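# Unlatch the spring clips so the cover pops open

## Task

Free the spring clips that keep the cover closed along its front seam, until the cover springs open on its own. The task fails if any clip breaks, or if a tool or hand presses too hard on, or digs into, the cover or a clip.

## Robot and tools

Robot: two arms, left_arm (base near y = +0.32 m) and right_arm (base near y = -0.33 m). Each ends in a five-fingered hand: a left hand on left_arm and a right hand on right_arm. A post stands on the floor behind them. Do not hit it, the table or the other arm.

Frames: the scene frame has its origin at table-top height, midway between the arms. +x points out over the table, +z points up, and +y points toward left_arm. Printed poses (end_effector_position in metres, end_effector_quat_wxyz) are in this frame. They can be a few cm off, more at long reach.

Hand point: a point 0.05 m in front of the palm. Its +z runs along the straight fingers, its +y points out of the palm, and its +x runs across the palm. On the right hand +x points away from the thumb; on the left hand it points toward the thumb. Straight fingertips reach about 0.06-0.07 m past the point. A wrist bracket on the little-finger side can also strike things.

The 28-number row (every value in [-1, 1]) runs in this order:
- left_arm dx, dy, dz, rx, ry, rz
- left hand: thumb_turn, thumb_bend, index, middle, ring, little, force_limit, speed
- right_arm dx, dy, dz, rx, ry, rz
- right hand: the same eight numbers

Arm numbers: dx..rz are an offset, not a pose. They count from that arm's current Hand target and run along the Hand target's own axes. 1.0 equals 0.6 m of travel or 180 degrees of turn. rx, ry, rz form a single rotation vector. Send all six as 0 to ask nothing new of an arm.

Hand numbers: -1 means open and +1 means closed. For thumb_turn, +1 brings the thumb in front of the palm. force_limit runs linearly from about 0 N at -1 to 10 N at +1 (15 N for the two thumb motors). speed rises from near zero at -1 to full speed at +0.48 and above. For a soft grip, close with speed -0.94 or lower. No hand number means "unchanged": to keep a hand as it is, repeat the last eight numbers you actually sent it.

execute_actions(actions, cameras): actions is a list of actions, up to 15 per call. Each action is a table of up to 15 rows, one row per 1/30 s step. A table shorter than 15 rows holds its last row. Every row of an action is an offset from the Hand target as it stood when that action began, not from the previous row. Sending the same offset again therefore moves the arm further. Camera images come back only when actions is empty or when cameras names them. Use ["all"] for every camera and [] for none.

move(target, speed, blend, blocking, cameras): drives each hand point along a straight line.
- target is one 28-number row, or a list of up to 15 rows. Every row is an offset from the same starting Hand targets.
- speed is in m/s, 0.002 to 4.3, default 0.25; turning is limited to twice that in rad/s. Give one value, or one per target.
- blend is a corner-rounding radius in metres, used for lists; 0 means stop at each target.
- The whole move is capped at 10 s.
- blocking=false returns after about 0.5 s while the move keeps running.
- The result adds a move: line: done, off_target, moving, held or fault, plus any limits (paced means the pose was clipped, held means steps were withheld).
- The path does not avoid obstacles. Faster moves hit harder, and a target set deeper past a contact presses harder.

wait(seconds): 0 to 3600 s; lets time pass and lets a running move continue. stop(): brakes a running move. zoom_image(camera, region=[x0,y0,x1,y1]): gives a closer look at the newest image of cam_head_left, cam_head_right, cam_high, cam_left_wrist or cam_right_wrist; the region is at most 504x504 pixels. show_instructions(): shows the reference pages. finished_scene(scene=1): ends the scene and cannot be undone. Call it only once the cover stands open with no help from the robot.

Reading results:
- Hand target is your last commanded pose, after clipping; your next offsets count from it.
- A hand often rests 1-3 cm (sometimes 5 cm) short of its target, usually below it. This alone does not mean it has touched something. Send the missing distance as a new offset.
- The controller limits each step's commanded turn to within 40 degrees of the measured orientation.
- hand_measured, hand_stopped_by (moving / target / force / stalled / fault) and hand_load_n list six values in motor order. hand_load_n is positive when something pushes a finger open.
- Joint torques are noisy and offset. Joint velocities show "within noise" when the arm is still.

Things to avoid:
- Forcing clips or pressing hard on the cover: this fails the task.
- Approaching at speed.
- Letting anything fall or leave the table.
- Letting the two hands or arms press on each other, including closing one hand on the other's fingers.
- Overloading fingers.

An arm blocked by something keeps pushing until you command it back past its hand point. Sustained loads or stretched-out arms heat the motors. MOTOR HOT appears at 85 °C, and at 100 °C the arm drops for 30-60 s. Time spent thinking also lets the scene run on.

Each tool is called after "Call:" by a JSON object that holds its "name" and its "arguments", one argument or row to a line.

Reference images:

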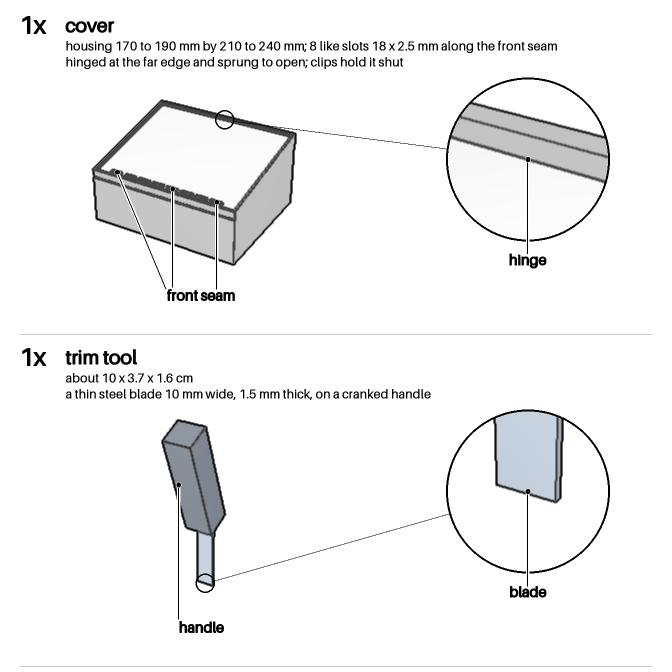

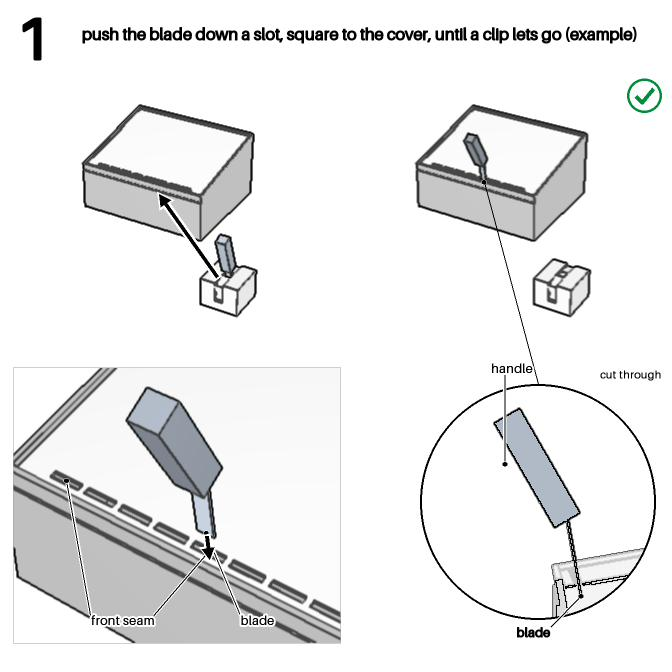

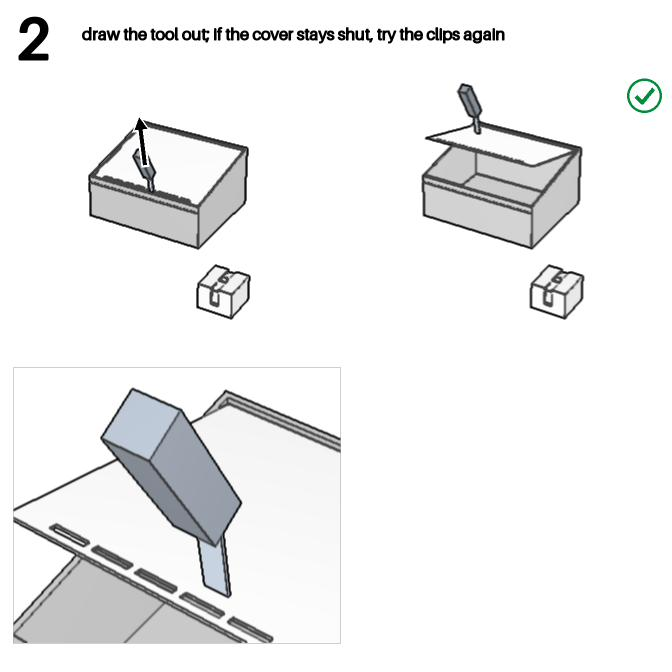

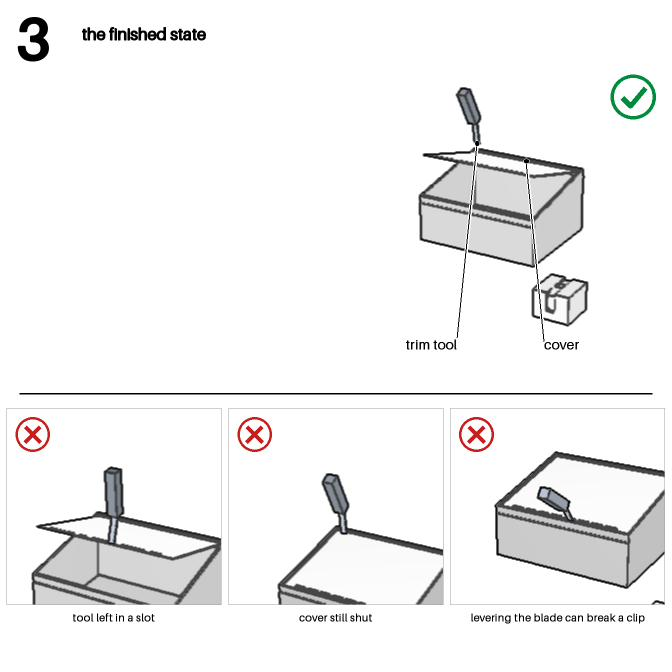

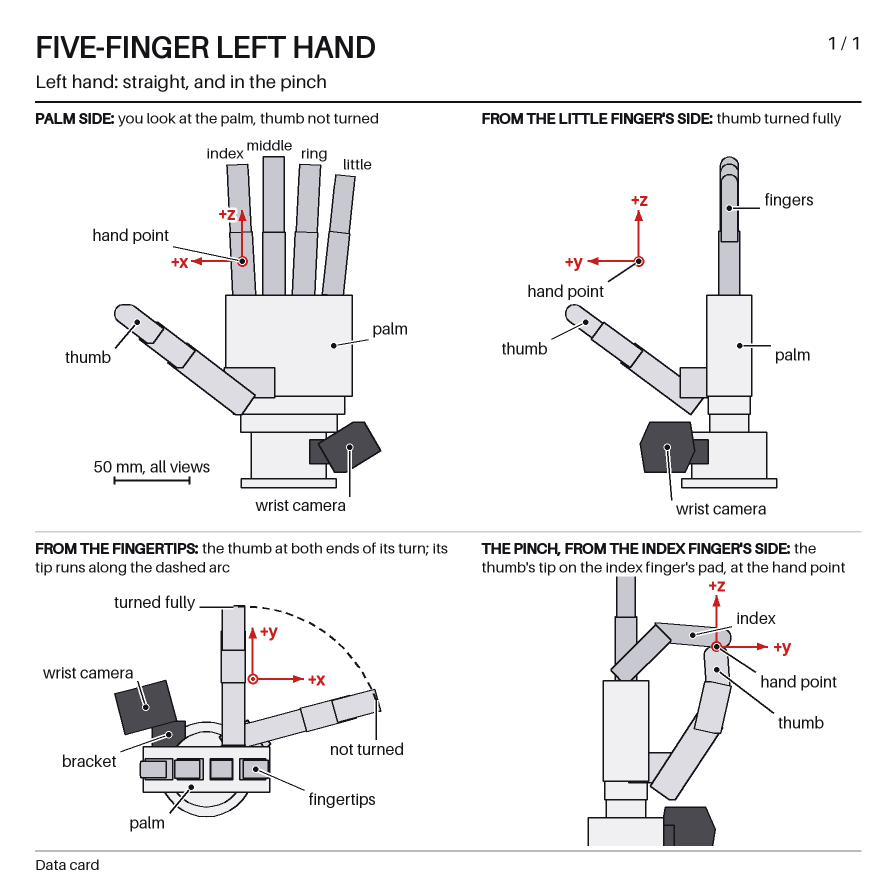

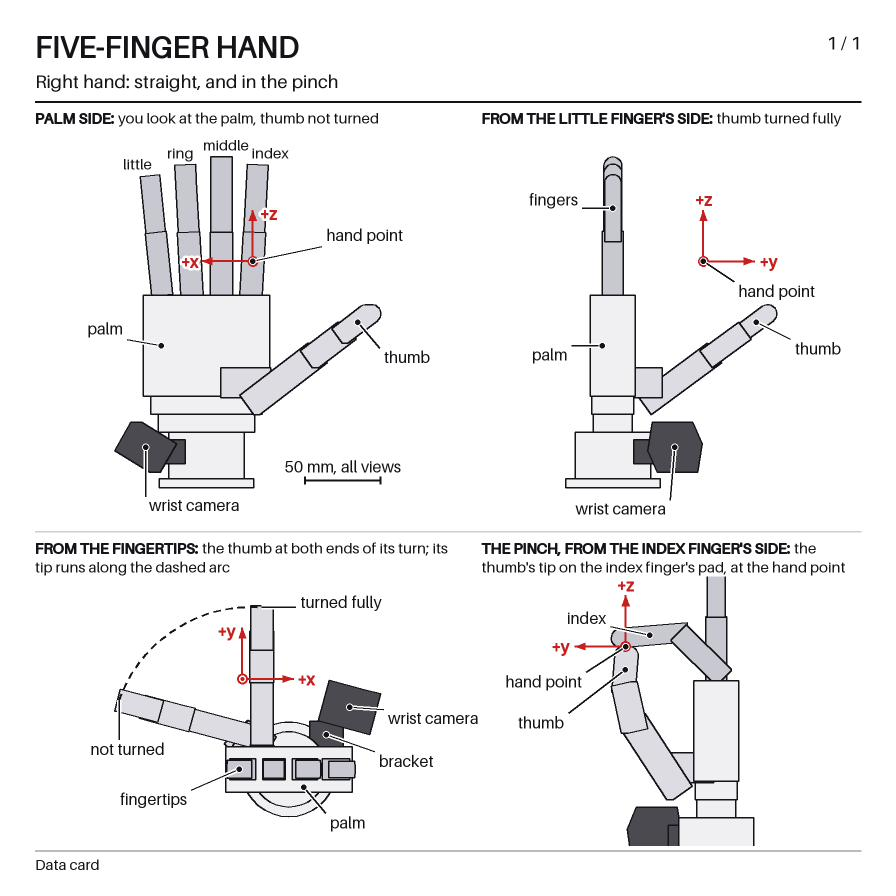

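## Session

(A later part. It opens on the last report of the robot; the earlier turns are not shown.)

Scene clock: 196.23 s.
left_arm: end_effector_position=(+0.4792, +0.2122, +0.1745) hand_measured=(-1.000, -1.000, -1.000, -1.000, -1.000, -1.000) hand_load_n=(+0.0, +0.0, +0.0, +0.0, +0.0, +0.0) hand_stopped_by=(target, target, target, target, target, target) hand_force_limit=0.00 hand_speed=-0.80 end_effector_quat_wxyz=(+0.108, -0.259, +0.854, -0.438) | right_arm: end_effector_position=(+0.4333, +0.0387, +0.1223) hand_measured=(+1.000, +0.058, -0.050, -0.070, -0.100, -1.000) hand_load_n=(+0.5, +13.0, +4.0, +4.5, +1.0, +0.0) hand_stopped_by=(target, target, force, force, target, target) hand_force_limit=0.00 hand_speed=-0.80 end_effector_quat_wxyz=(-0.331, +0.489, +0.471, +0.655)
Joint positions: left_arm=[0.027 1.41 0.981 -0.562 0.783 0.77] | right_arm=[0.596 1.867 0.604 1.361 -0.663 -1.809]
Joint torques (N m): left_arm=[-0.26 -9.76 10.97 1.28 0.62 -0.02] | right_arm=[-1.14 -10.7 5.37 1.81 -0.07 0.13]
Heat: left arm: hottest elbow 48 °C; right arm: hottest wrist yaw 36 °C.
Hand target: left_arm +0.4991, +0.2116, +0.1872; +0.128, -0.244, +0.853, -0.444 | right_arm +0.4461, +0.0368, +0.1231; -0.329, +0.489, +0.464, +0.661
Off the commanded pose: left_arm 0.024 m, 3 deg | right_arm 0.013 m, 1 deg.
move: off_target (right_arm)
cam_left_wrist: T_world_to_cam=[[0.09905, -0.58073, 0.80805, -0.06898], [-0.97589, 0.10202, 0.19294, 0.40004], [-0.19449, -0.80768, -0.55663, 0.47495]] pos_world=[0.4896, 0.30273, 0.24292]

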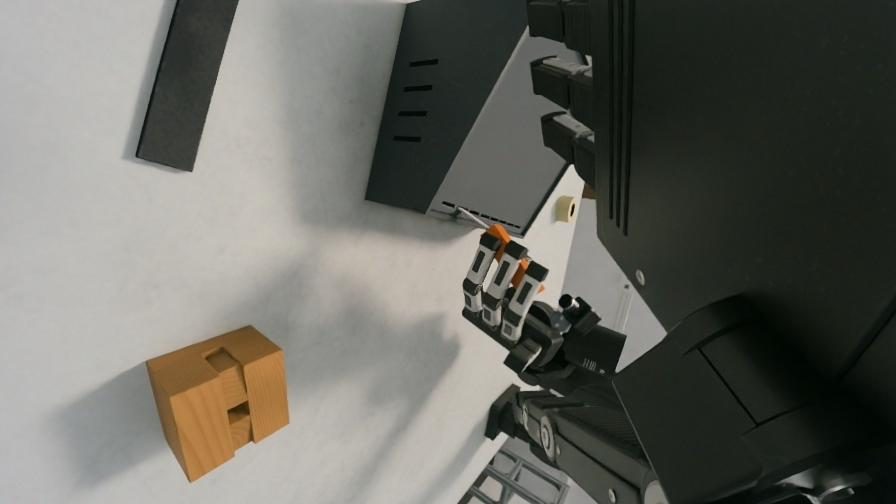

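Call:
{"name": "move", "arguments": {
  "target": [0,0,0,0,0,0,-1,-1,-1,-1,-1,-1,0,-0.8,-0.00666,0.0005,0,0,0,0,1,0.06,0.3,0.3,-0.1,-1,0.0,-0.8],
  "speed": 0.03,
  "cameras": ["cam_left_wrist","cam_right_wrist"]
}}

Call:
{"name": "zoom_image", "arguments": {
  "camera": "cam_left_wrist",
  "region": [450, 195, 520, 250]
}}

Call:
{"name": "zoom_image", "arguments": {
  "camera": "cam_right_wrist",
  "region": [360, 0, 500, 240]
}}

Scene clock: 198.07 s.
left_arm: end_effector_position=(+0.4792, +0.2122, +0.1745) hand_measured=(-1.000, -1.000, -1.000, -1.000, -1.000, -1.000) hand_load_n=(+0.0, +0.0, +0.0, +0.0, +0.0, +0.0) hand_stopped_by=(target, target, target, target, target, target) hand_force_limit=0.00 hand_speed=-0.80 end_effector_quat_wxyz=(+0.108, -0.259, +0.854, -0.438) | right_arm: end_effector_position=(+0.4350, +0.0389, +0.1229) hand_measured=(+1.000, +0.058, -0.050, -0.070, -0.100, -1.000) hand_load_n=(+0.0, +10.5, +3.5, +4.0, +1.0, +0.0) hand_stopped_by=(target, target, force, force, target, target) hand_force_limit=0.00 hand_speed=-0.80 end_effector_quat_wxyz=(-0.330, +0.485, +0.471, +0.658)
Joint positions: left_arm=[0.027 1.41 0.981 -0.562 0.783 0.77] | right_arm=[0.594 1.877 0.61 1.377 -0.665 -1.809]
Joint torques (N m): left_arm=[-0.26 -9.82 10.95 1.31 0.62 -0.02] | right_arm=[-1.14 -10.4 5.24 1.62 -0.05 0.13]
Heat: left arm: hottest elbow 48 °C; right arm: hottest wrist yaw 35 °C.
Hand target: left_arm +0.4991, +0.2116, +0.1872; +0.128, -0.244, +0.853, -0.444 | right_arm +0.4477, +0.0365, +0.1195; -0.329, +0.489, +0.464, +0.662
Off the commanded pose: left_arm 0.024 m, 3 deg | right_arm 0.013 m, 1 deg.
move: off_target (right_arm)
cam_left_wrist: T_world_to_cam=[[0.09905, -0.58073, 0.80805, -0.06898], [-0.97589, 0.10202, 0.19294, 0.40004], [-0.19449, -0.80768, -0.55663, 0.47495]] pos_world=[0.4896, 0.30273, 0.24292]
cam_right_wrist: T_world_to_cam=[[0.79486, -0.34695, 0.49782, -0.39458], [0.17283, -0.65697, -0.73384, 0.02159], [0.58166, 0.66934, -0.46224, -0.10922]] pos_world=[0.37343, -0.04961, 0.16179]

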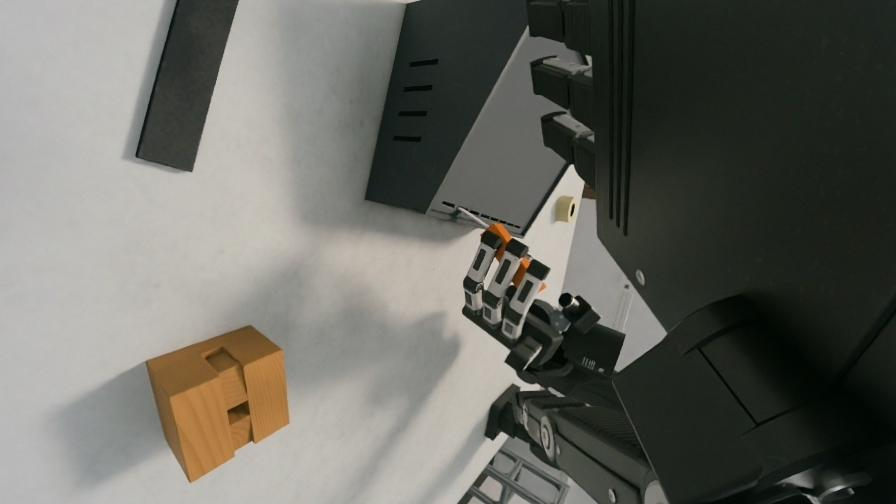

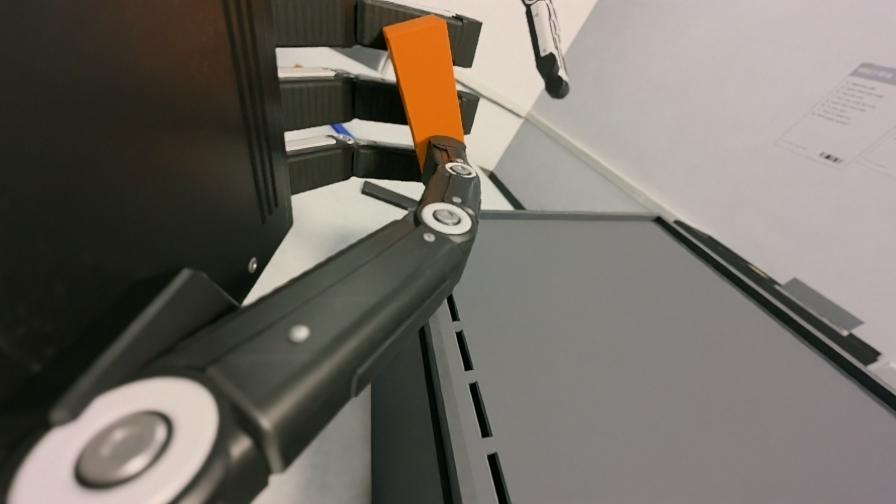

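Scaled by 7.200 from the camera's image (finer frame: 1280x720).

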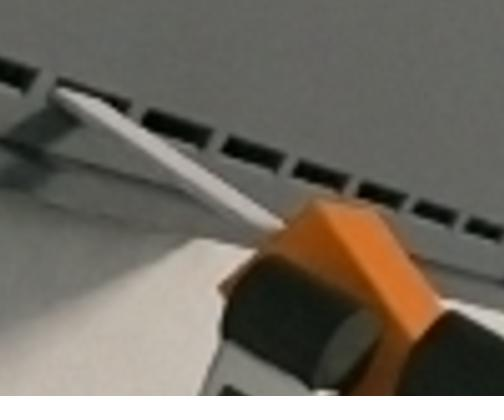

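Scaled by 2.100 from the camera's image (finer frame: 1280x720).

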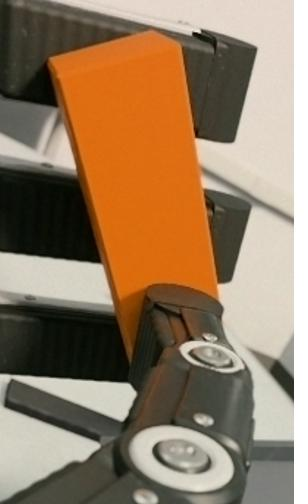

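Call:
{"name": "move", "arguments": {
  "target": [0,0,0,0,0,0,-1,-1,-1,-1,-1,-1,0,-0.8,-0.00756,-0.00926,-0.00196,0,0,0,1,0.06,0.3,0.3,-0.1,-1,0.0,-0.8],
  "speed": 0.03,
  "cameras": ["cam_left_wrist","cam_right_wrist"]
}}

Call:
{"name": "zoom_image", "arguments": {
  "camera": "cam_left_wrist",
  "region": [450, 195, 520, 250]
}}

Call:
{"name": "zoom_image", "arguments": {
  "camera": "cam_right_wrist",
  "region": [360, 0, 500, 240]
}}

Scene clock: 202.10 s.
left_arm: end_effector_position=(+0.4792, +0.2122, +0.1745) hand_measured=(-1.000, -1.000, -1.000, -1.000, -1.000, -1.000) hand_load_n=(+0.0, +0.0, +0.0, +0.0, +0.0, +0.0) hand_stopped_by=(target, target, target, target, target, target) hand_force_limit=0.00 hand_speed=-0.80 end_effector_quat_wxyz=(+0.108, -0.259, +0.854, -0.438) | right_arm: end_effector_position=(+0.4346, +0.0384, +0.1224) hand_measured=(+1.000, +0.058, -0.050, -0.070, -0.100, -1.000) hand_load_n=(+0.0, +10.5, +3.5, +4.0, +1.5, +0.0) hand_stopped_by=(target, target, force, force, target, target) hand_force_limit=0.00 hand_speed=-0.80 end_effector_quat_wxyz=(-0.329, +0.480, +0.470, +0.663)
Joint positions: left_arm=[0.027 1.41 0.981 -0.562 0.783 0.77] | right_arm=[0.594 1.892 0.61 1.405 -0.665 -1.809]
Joint torques (N m): left_arm=[-0.26 -9.82 10.95 1.28 0.61 -0.02] | right_arm=[-0.56 -10.11 4.7 1.42 0.18 0.13]
Heat: left arm: hottest elbow 48 °C; right arm: hottest wrist yaw 35 °C.
Hand target: left_arm +0.4991, +0.2116, +0.1872; +0.128, -0.244, +0.853, -0.444 | right_arm +0.4437, +0.0373, +0.1133; -0.329, +0.489, +0.464, +0.661
Off the commanded pose: left_arm 0.024 m, 3 deg | right_arm 0.013 m, 1 deg.
move: off_target (right_arm)
cam_left_wrist: T_world_to_cam=[[0.09905, -0.58073, 0.80805, -0.06898], [-0.97589, 0.10202, 0.19294, 0.40004], [-0.19449, -0.80768, -0.55663, 0.47495]] pos_world=[0.4896, 0.30273, 0.24292]
cam_right_wrist: T_world_to_cam=[[0.78882, -0.35136, 0.5043, -0.39208], [0.18073, -0.65162, -0.7367, 0.01767], [0.58746, 0.67226, -0.45051, -0.11309]] pos_world=[0.37252, -0.05022, 0.1598]

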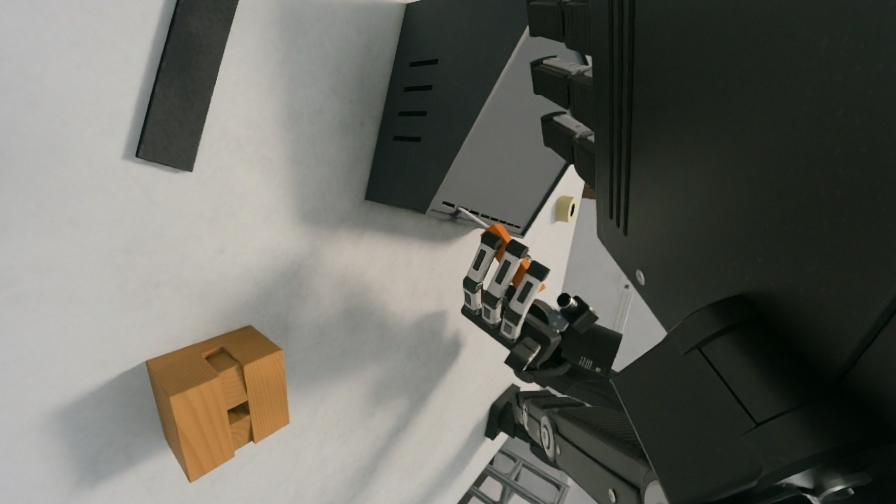

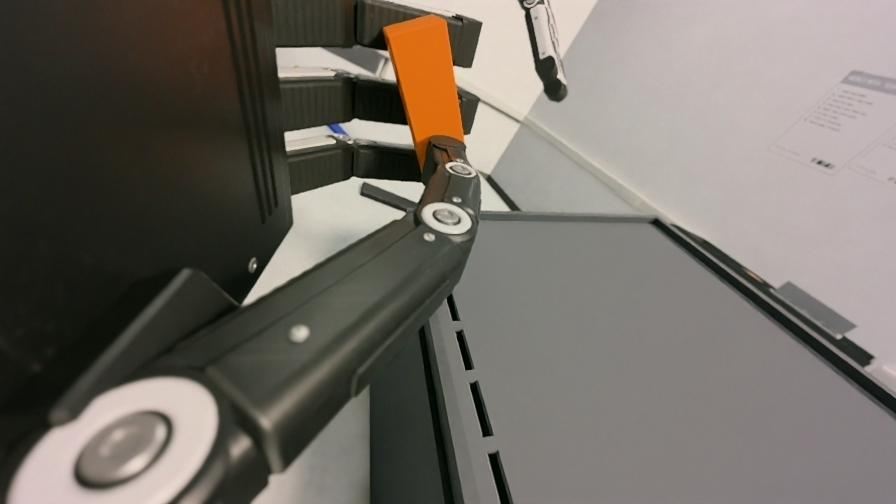

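Scaled by 7.200 from the camera's image (finer frame: 1280x720).

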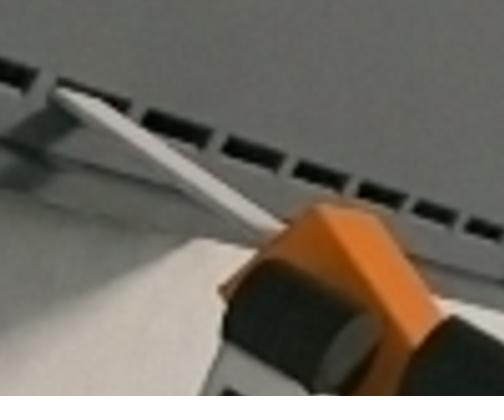

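Scaled by 2.100 from the camera's image (finer frame: 1280x720).

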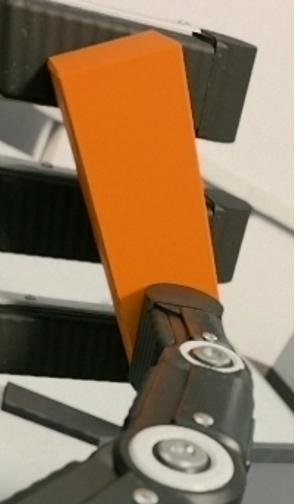

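Call:
{"name": "move", "arguments": {
  "target": [0,0,0,0,0,0,-1,-1,-1,-1,-1,-1,0,-0.8,-0.01243,-0.0039,-0.0039,0.00287,-0.01157,0.0071,1,0.06,0.3,0.3,-0.1,-1,0.0,-0.8],
  "speed": 0.03,
  "cameras": ["cam_left_wrist","cam_right_wrist"]
}}

Call:
{"name": "zoom_image", "arguments": {
  "camera": "cam_left_wrist",
  "region": [450, 195, 520, 250]
}}

Call:
{"name": "zoom_image", "arguments": {
  "camera": "cam_right_wrist",
  "region": [360, 0, 500, 240]
}}

Scene clock: 208.40 s.
left_arm: end_effector_position=(+0.4792, +0.2122, +0.1745) hand_measured=(-1.000, -1.000, -1.000, -1.000, -1.000, -1.000) hand_load_n=(-0.5, +0.0, +0.0, +0.0, +0.0, +0.0) hand_stopped_by=(target, target, target, target, target, target) hand_force_limit=0.00 hand_speed=-0.80 end_effector_quat_wxyz=(+0.108, -0.259, +0.854, -0.438) | right_arm: end_effector_position=(+0.4348, +0.0387, +0.1214) hand_measured=(+1.000, +0.058, -0.050, -0.070, -0.100, -1.000) hand_load_n=(+0.0, +10.5, +3.5, +4.0, +1.5, +0.0) hand_stopped_by=(target, target, force, force, target, target) hand_force_limit=0.00 hand_speed=-0.80 end_effector_quat_wxyz=(-0.328, +0.482, +0.473, +0.660)
Joint positions: left_arm=[0.027 1.41 0.981 -0.562 0.783 0.77] | right_arm=[0.594 1.887 0.61 1.388 -0.666 -1.816]
Joint torques (N m): left_arm=[-0.26 -9.82 10.96 1.28 0.61 -0.01] | right_arm=[-0.79 -11.05 4.27 -0.2 0.13 0.14]
Heat: left arm: hottest elbow 48 °C; right arm: hottest wrist yaw 35 °C.
Hand target: left_arm +0.4991, +0.2116, +0.1872; +0.128, -0.244, +0.853, -0.444 | right_arm +0.4431, +0.0358, +0.1052; -0.330, +0.504, +0.468, +0.647
Off the commanded pose: left_arm 0.024 m, 3 deg | right_arm 0.018 m, 3 deg.
move: off_target (right_arm)
cam_left_wrist: T_world_to_cam=[[0.09905, -0.58073, 0.80805, -0.06898], [-0.97589, 0.10202, 0.19294, 0.40004], [-0.19449, -0.80768, -0.55663, 0.47495]] pos_world=[0.4896, 0.30273, 0.24292]
cam_right_wrist: T_world_to_cam=[[0.79037, -0.34662, 0.50515, -0.39256], [0.17905, -0.65786, -0.73155, 0.01737], [0.58588, 0.66864, -0.45789, -0.11207]] pos_world=[0.37282, -0.04971, 0.1597]

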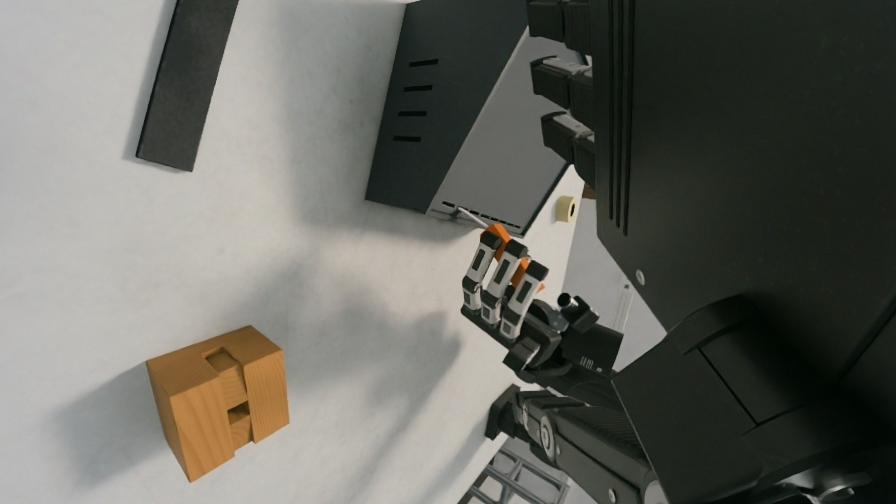

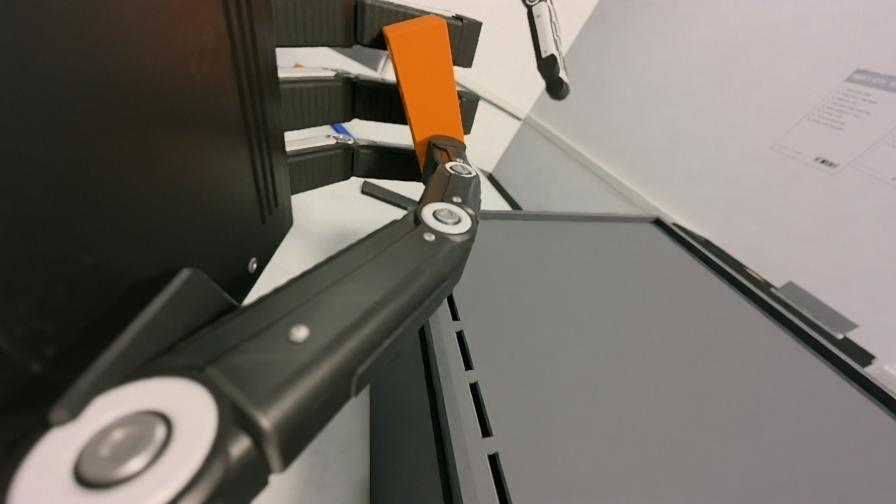

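Scaled by 7.200 from the camera's image (finer frame: 1280x720).

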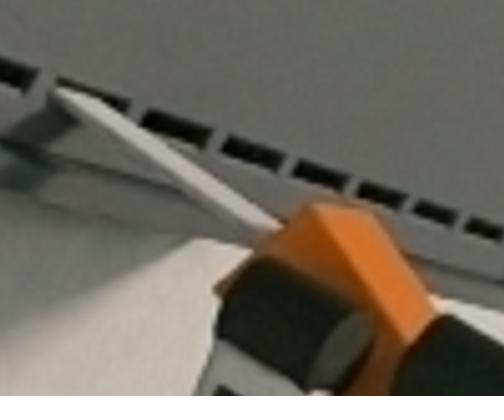

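Scaled by 2.100 from the camera's image (finer frame: 1280x720).

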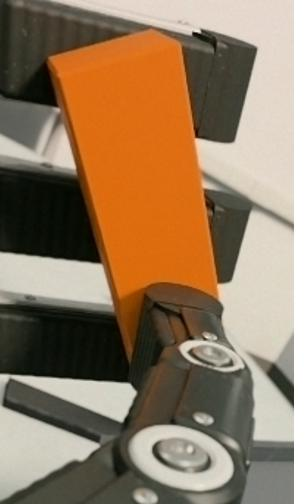

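Call:
{"name": "move", "arguments": {
  "target": [0,0,0,0,0,0,-1,-1,-1,-1,-1,-1,0,-0.8,-0.01895,-0.00566,-0.00472,0.00173,-0.00695,0.00427,1,0.06,0.3,0.3,-0.1,-1,0.0,-0.8],
  "speed": 0.03,
  "cameras": ["cam_left_wrist","cam_right_wrist"]
}}

Call:
{"name": "zoom_image", "arguments": {
  "camera": "cam_left_wrist",
  "region": [450, 195, 520, 250]
}}

Call:
{"name": "zoom_image", "arguments": {
  "camera": "cam_right_wrist",
  "region": [360, 0, 500, 240]
}}

Scene clock: 210.23 s.
left_arm: end_effector_position=(+0.4792, +0.2122, +0.1745) hand_measured=(-1.000, -1.000, -1.000, -1.000, -1.000, -1.000) hand_load_n=(+0.0, +0.0, +0.0, +0.0, +0.0, +0.0) hand_stopped_by=(target, target, target, target, target, target) hand_force_limit=0.00 hand_speed=-0.80 end_effector_quat_wxyz=(+0.108, -0.259, +0.854, -0.438) | right_arm: end_effector_position=(+0.4346, +0.0390, +0.1202) hand_measured=(+1.000, +0.058, -0.050, -0.070, -0.100, -1.000) hand_load_n=(-0.5, +9.5, +3.5, +3.5, +1.5, -0.5) hand_stopped_by=(target, target, force, force, target, target) hand_force_limit=0.00 hand_speed=-0.80 end_effector_quat_wxyz=(-0.326, +0.482, +0.476, +0.659)
Joint positions: left_arm=[0.027 1.41 0.981 -0.562 0.783 0.77] | right_arm=[0.594 1.887 0.61 1.382 -0.668 -1.825]
Joint torques (N m): left_arm=[-0.26 -9.7 10.96 1.29 0.61 -0.02] | right_arm=[-0.97 -9.99 3.86 -0.34 0.1 0.14]
Heat: left arm: hottest elbow 48 °C; right arm: hottest wrist yaw 35 °C.
Hand target: left_arm +0.4991, +0.2116, +0.1872; +0.128, -0.244, +0.853, -0.444 | right_arm +0.4422, +0.0338, +0.0932; -0.330, +0.514, +0.470, +0.638
Off the commanded pose: left_arm 0.024 m, 3 deg | right_arm 0.028 m, 4 deg.
move: off_target (right_arm)
cam_left_wrist: T_world_to_cam=[[0.09905, -0.58073, 0.80805, -0.06898], [-0.97589, 0.10202, 0.19294, 0.40004], [-0.19449, -0.80768, -0.55663, 0.47495]] pos_world=[0.4896, 0.30273, 0.24292]
cam_right_wrist: T_world_to_cam=[[0.78959, -0.34214, 0.5094, -0.39207], [0.18194, -0.66227, -0.72684, 0.01509], [0.58605, 0.66658, -0.46067, -0.11244]] pos_world=[0.37272, -0.0492, 0.15889]

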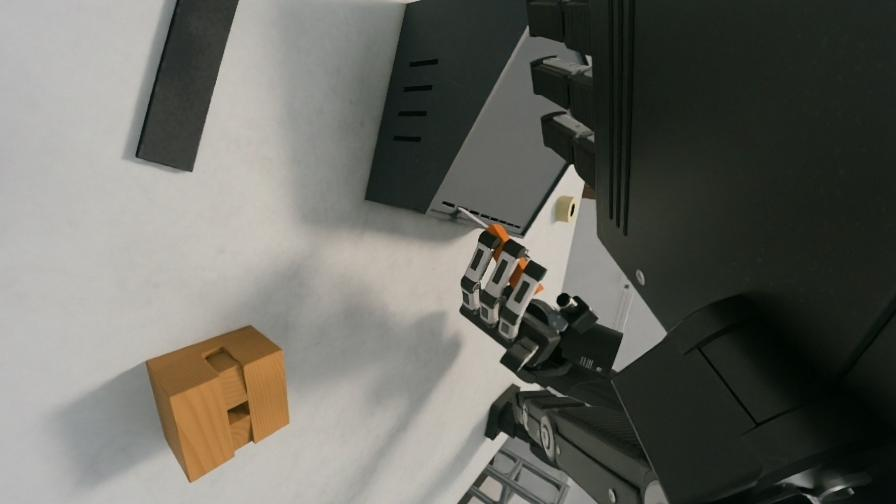

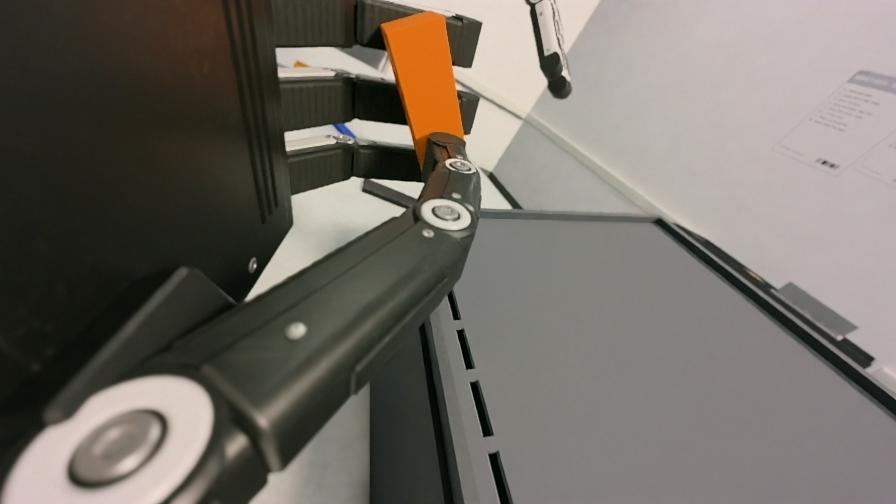

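Scaled by 7.200 from the camera's image (finer frame: 1280x720).

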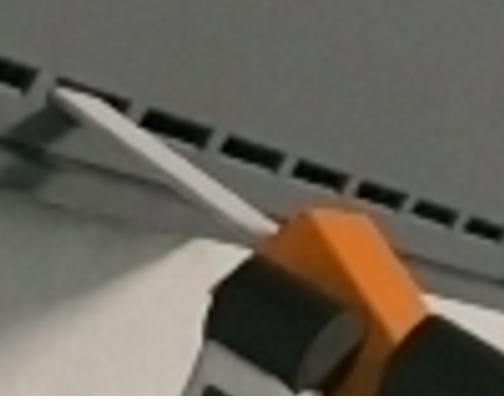

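Scaled by 2.100 from the camera's image (finer frame: 1280x720).

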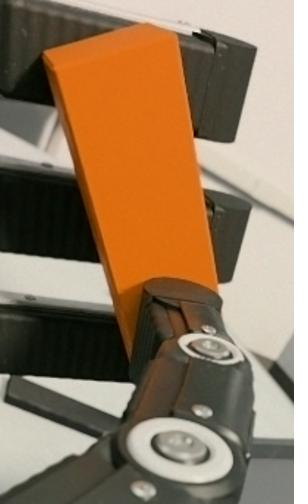

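Call:
{"name": "move", "arguments": {
  "target": [0,0,0,0,0,0,-1,-1,-1,-1,-1,-1,0,-0.8,-0.01857,-0.00727,-0.00673,0.00175,-0.00696,0.00426,1,0.06,0.3,0.3,-0.1,-1,0.0,-0.8],
  "speed": 0.03,
  "cameras": ["cam_left_wrist","cam_right_wrist"]
}}

Call:
{"name": "zoom_image", "arguments": {
  "camera": "cam_left_wrist",
  "region": [450, 195, 520, 250]
}}

Call:
{"name": "zoom_image", "arguments": {
  "camera": "cam_right_wrist",
  "region": [360, 0, 500, 240]
}}

Scene clock: 212.73 s.
left_arm: end_effector_position=(+0.4792, +0.2122, +0.1745) hand_measured=(-1.000, -1.000, -1.000, -1.000, -1.000, -1.000) hand_load_n=(+0.0, +0.0, +0.0, +0.0, +0.0, +0.0) hand_stopped_by=(target, target, target, target, target, target) hand_force_limit=0.00 hand_speed=-0.80 end_effector_quat_wxyz=(+0.108, -0.259, +0.854, -0.438) | right_arm: end_effector_position=(+0.4343, +0.0392, +0.1198) hand_measured=(+1.000, +0.058, -0.050, -0.070, -0.100, -1.000) hand_load_n=(-1.0, +10.0, +2.5, +4.0, +2.0, +0.0) hand_stopped_by=(target, target, force, force, target, target) hand_force_limit=0.00 hand_speed=-0.80 end_effector_quat_wxyz=(-0.324, +0.481, +0.479, +0.659)
Joint positions: left_arm=[0.027 1.41 0.981 -0.562 0.783 0.77] | right_arm=[0.594 1.887 0.61 1.378 -0.67 -1.833]
Joint torques (N m): left_arm=[-0.32 -9.76 10.95 1.28 0.62 -0.02] | right_arm=[-1.2 -9.11 3.1 -0.51 0.12 0.22]
Heat: left arm: hottest elbow 48 °C; right arm: hottest wrist yaw 35 °C.
Hand target: left_arm +0.4991, +0.2116, +0.1872; +0.128, -0.244, +0.853, -0.444 | right_arm +0.4397, +0.0308, +0.0812; -0.331, +0.523, +0.472, +0.628
Off the commanded pose: left_arm 0.024 m, 3 deg | right_arm 0.040 m, 6 deg.
move: off_target (right_arm)
cam_left_wrist: T_world_to_cam=[[0.09905, -0.58073, 0.80805, -0.06898], [-0.97589, 0.10202, 0.19294, 0.40004], [-0.19449, -0.80768, -0.55663, 0.47495]] pos_world=[0.4896, 0.30273, 0.24292]
cam_right_wrist: T_world_to_cam=[[0.78733, -0.33834, 0.51541, -0.39146], [0.18697, -0.66558, -0.72253, 0.01251], [0.5875, 0.66523, -0.46077, -0.11309]] pos_world=[0.37231, -0.04889, 0.15869]

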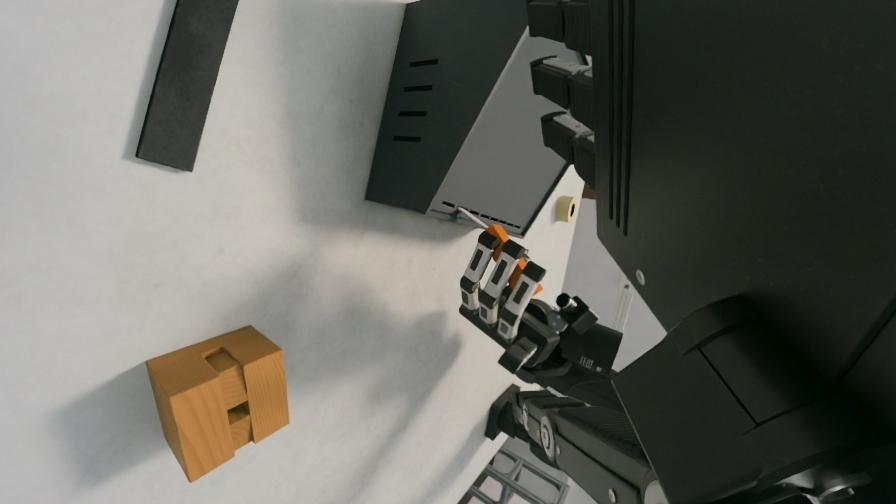

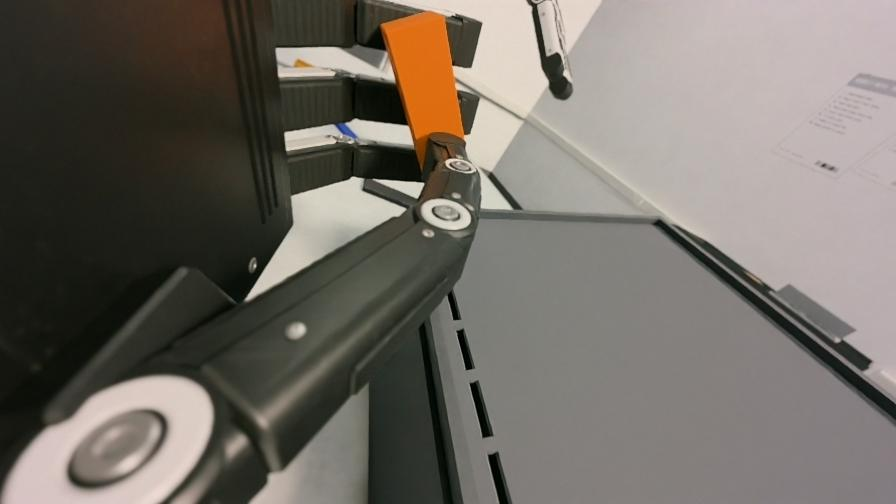

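Scaled by 7.200 from the camera's image (finer frame: 1280x720).

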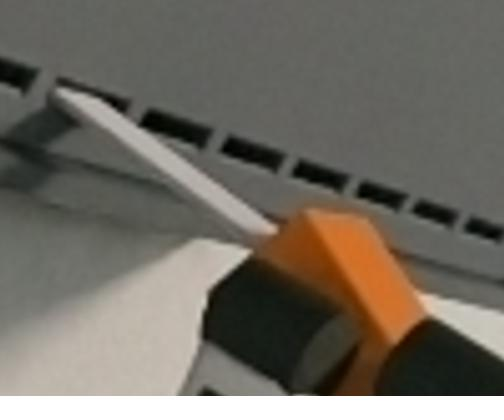

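Scaled by 2.100 from the camera's image (finer frame: 1280x720).

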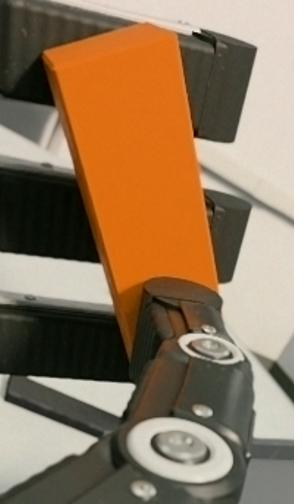

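Call:
{"name": "move", "arguments": {
  "target": [0,0,0,0,0,0,-1,-1,-1,-1,-1,-1,0,-0.8,-0.03233,-0.00792,-0.00625,0.00173,-0.00695,0.00426,1,0.06,0.3,0.3,-0.1,-1,0.0,-0.8],
  "speed": 0.03,
  "cameras": ["cam_left_wrist","cam_right_wrist"]
}}

Call:
{"name": "zoom_image", "arguments": {
  "camera": "cam_left_wrist",
  "region": [450, 195, 520, 250]
}}

Call:
{"name": "zoom_image", "arguments": {
  "camera": "cam_right_wrist",
  "region": [360, 0, 500, 240]
}}

Scene clock: 215.00 s.
left_arm: end_effector_position=(+0.4792, +0.2122, +0.1745) hand_measured=(-1.000, -1.000, -1.000, -1.000, -1.000, -1.000) hand_load_n=(+0.0, +0.0, +0.0, +0.0, +0.0, +0.0) hand_stopped_by=(target, target, target, target, target, target) hand_force_limit=0.00 hand_speed=-0.80 end_effector_quat_wxyz=(+0.108, -0.259, +0.854, -0.438) | right_arm: end_effector_position=(+0.4331, +0.0396, +0.1161) hand_measured=(+1.000, +0.058, -0.050, -0.070, -0.100, -1.000) hand_load_n=(-4.0, +10.0, +2.0, +4.0, +2.5, +0.0) hand_stopped_by=(target, target, force, force, target, target) hand_force_limit=0.00 hand_speed=-0.80 end_effector_quat_wxyz=(-0.319, +0.474, +0.486, +0.661)
Joint positions: left_arm=[0.027 1.41 0.981 -0.562 0.783 0.77] | right_arm=[0.594 1.902 0.61 1.391 -0.677 -1.857]
Joint torques (N m): left_arm=[-0.26 -9.76 10.96 1.28 0.62 -0.02] | right_arm=[-1.49 -7.24 2.52 -0.35 0.22 0.41]
Heat: left arm: hottest elbow 48 °C; right arm: hottest wrist yaw 35 °C.
Hand target: left_arm +0.4991, +0.2116, +0.1872; +0.128, -0.244, +0.853, -0.444 | right_arm +0.4387, +0.0274, +0.0614; -0.331, +0.532, +0.473, +0.619
Off the commanded pose: left_arm 0.024 m, 3 deg | right_arm 0.056 m, 8 deg.
move: off_target (right_arm)
cam_left_wrist: T_world_to_cam=[[0.09905, -0.58073, 0.80805, -0.06898], [-0.97589, 0.10202, 0.19294, 0.40004], [-0.19449, -0.80768, -0.55663, 0.47495]] pos_world=[0.4896, 0.30273, 0.24292]
cam_right_wrist: T_world_to_cam=[[0.77813, -0.32976, 0.53458, -0.38701], [0.2047, -0.67149, -0.71218, 0.0016], [0.59381, 0.6636, -0.455, -0.11765]] pos_world=[0.37068, -0.04848, 0.1545]

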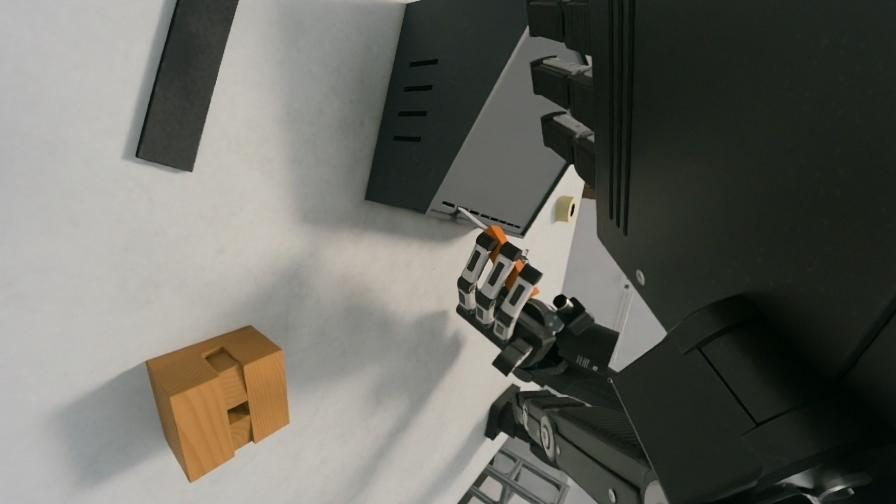

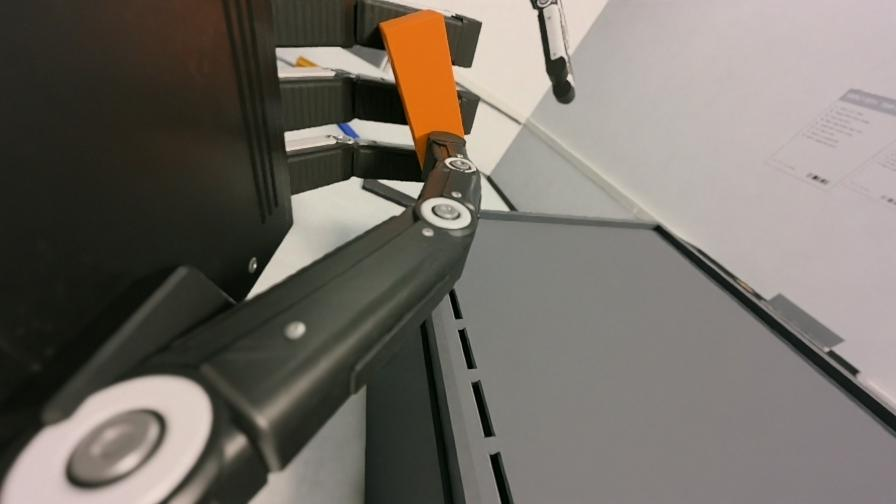

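Scaled by 7.200 from the camera's image (finer frame: 1280x720).

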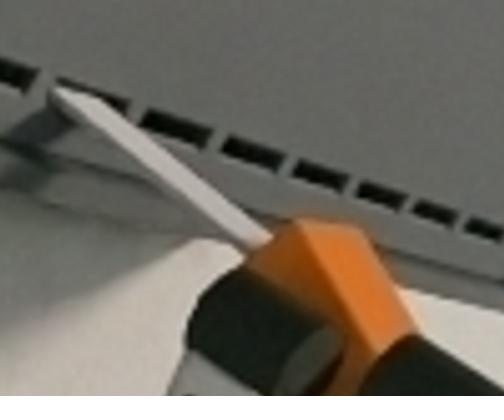

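Scaled by 2.100 from the camera's image (finer frame: 1280x720).

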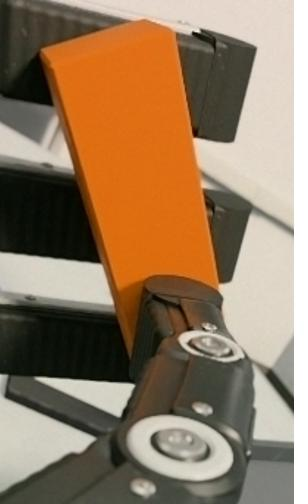

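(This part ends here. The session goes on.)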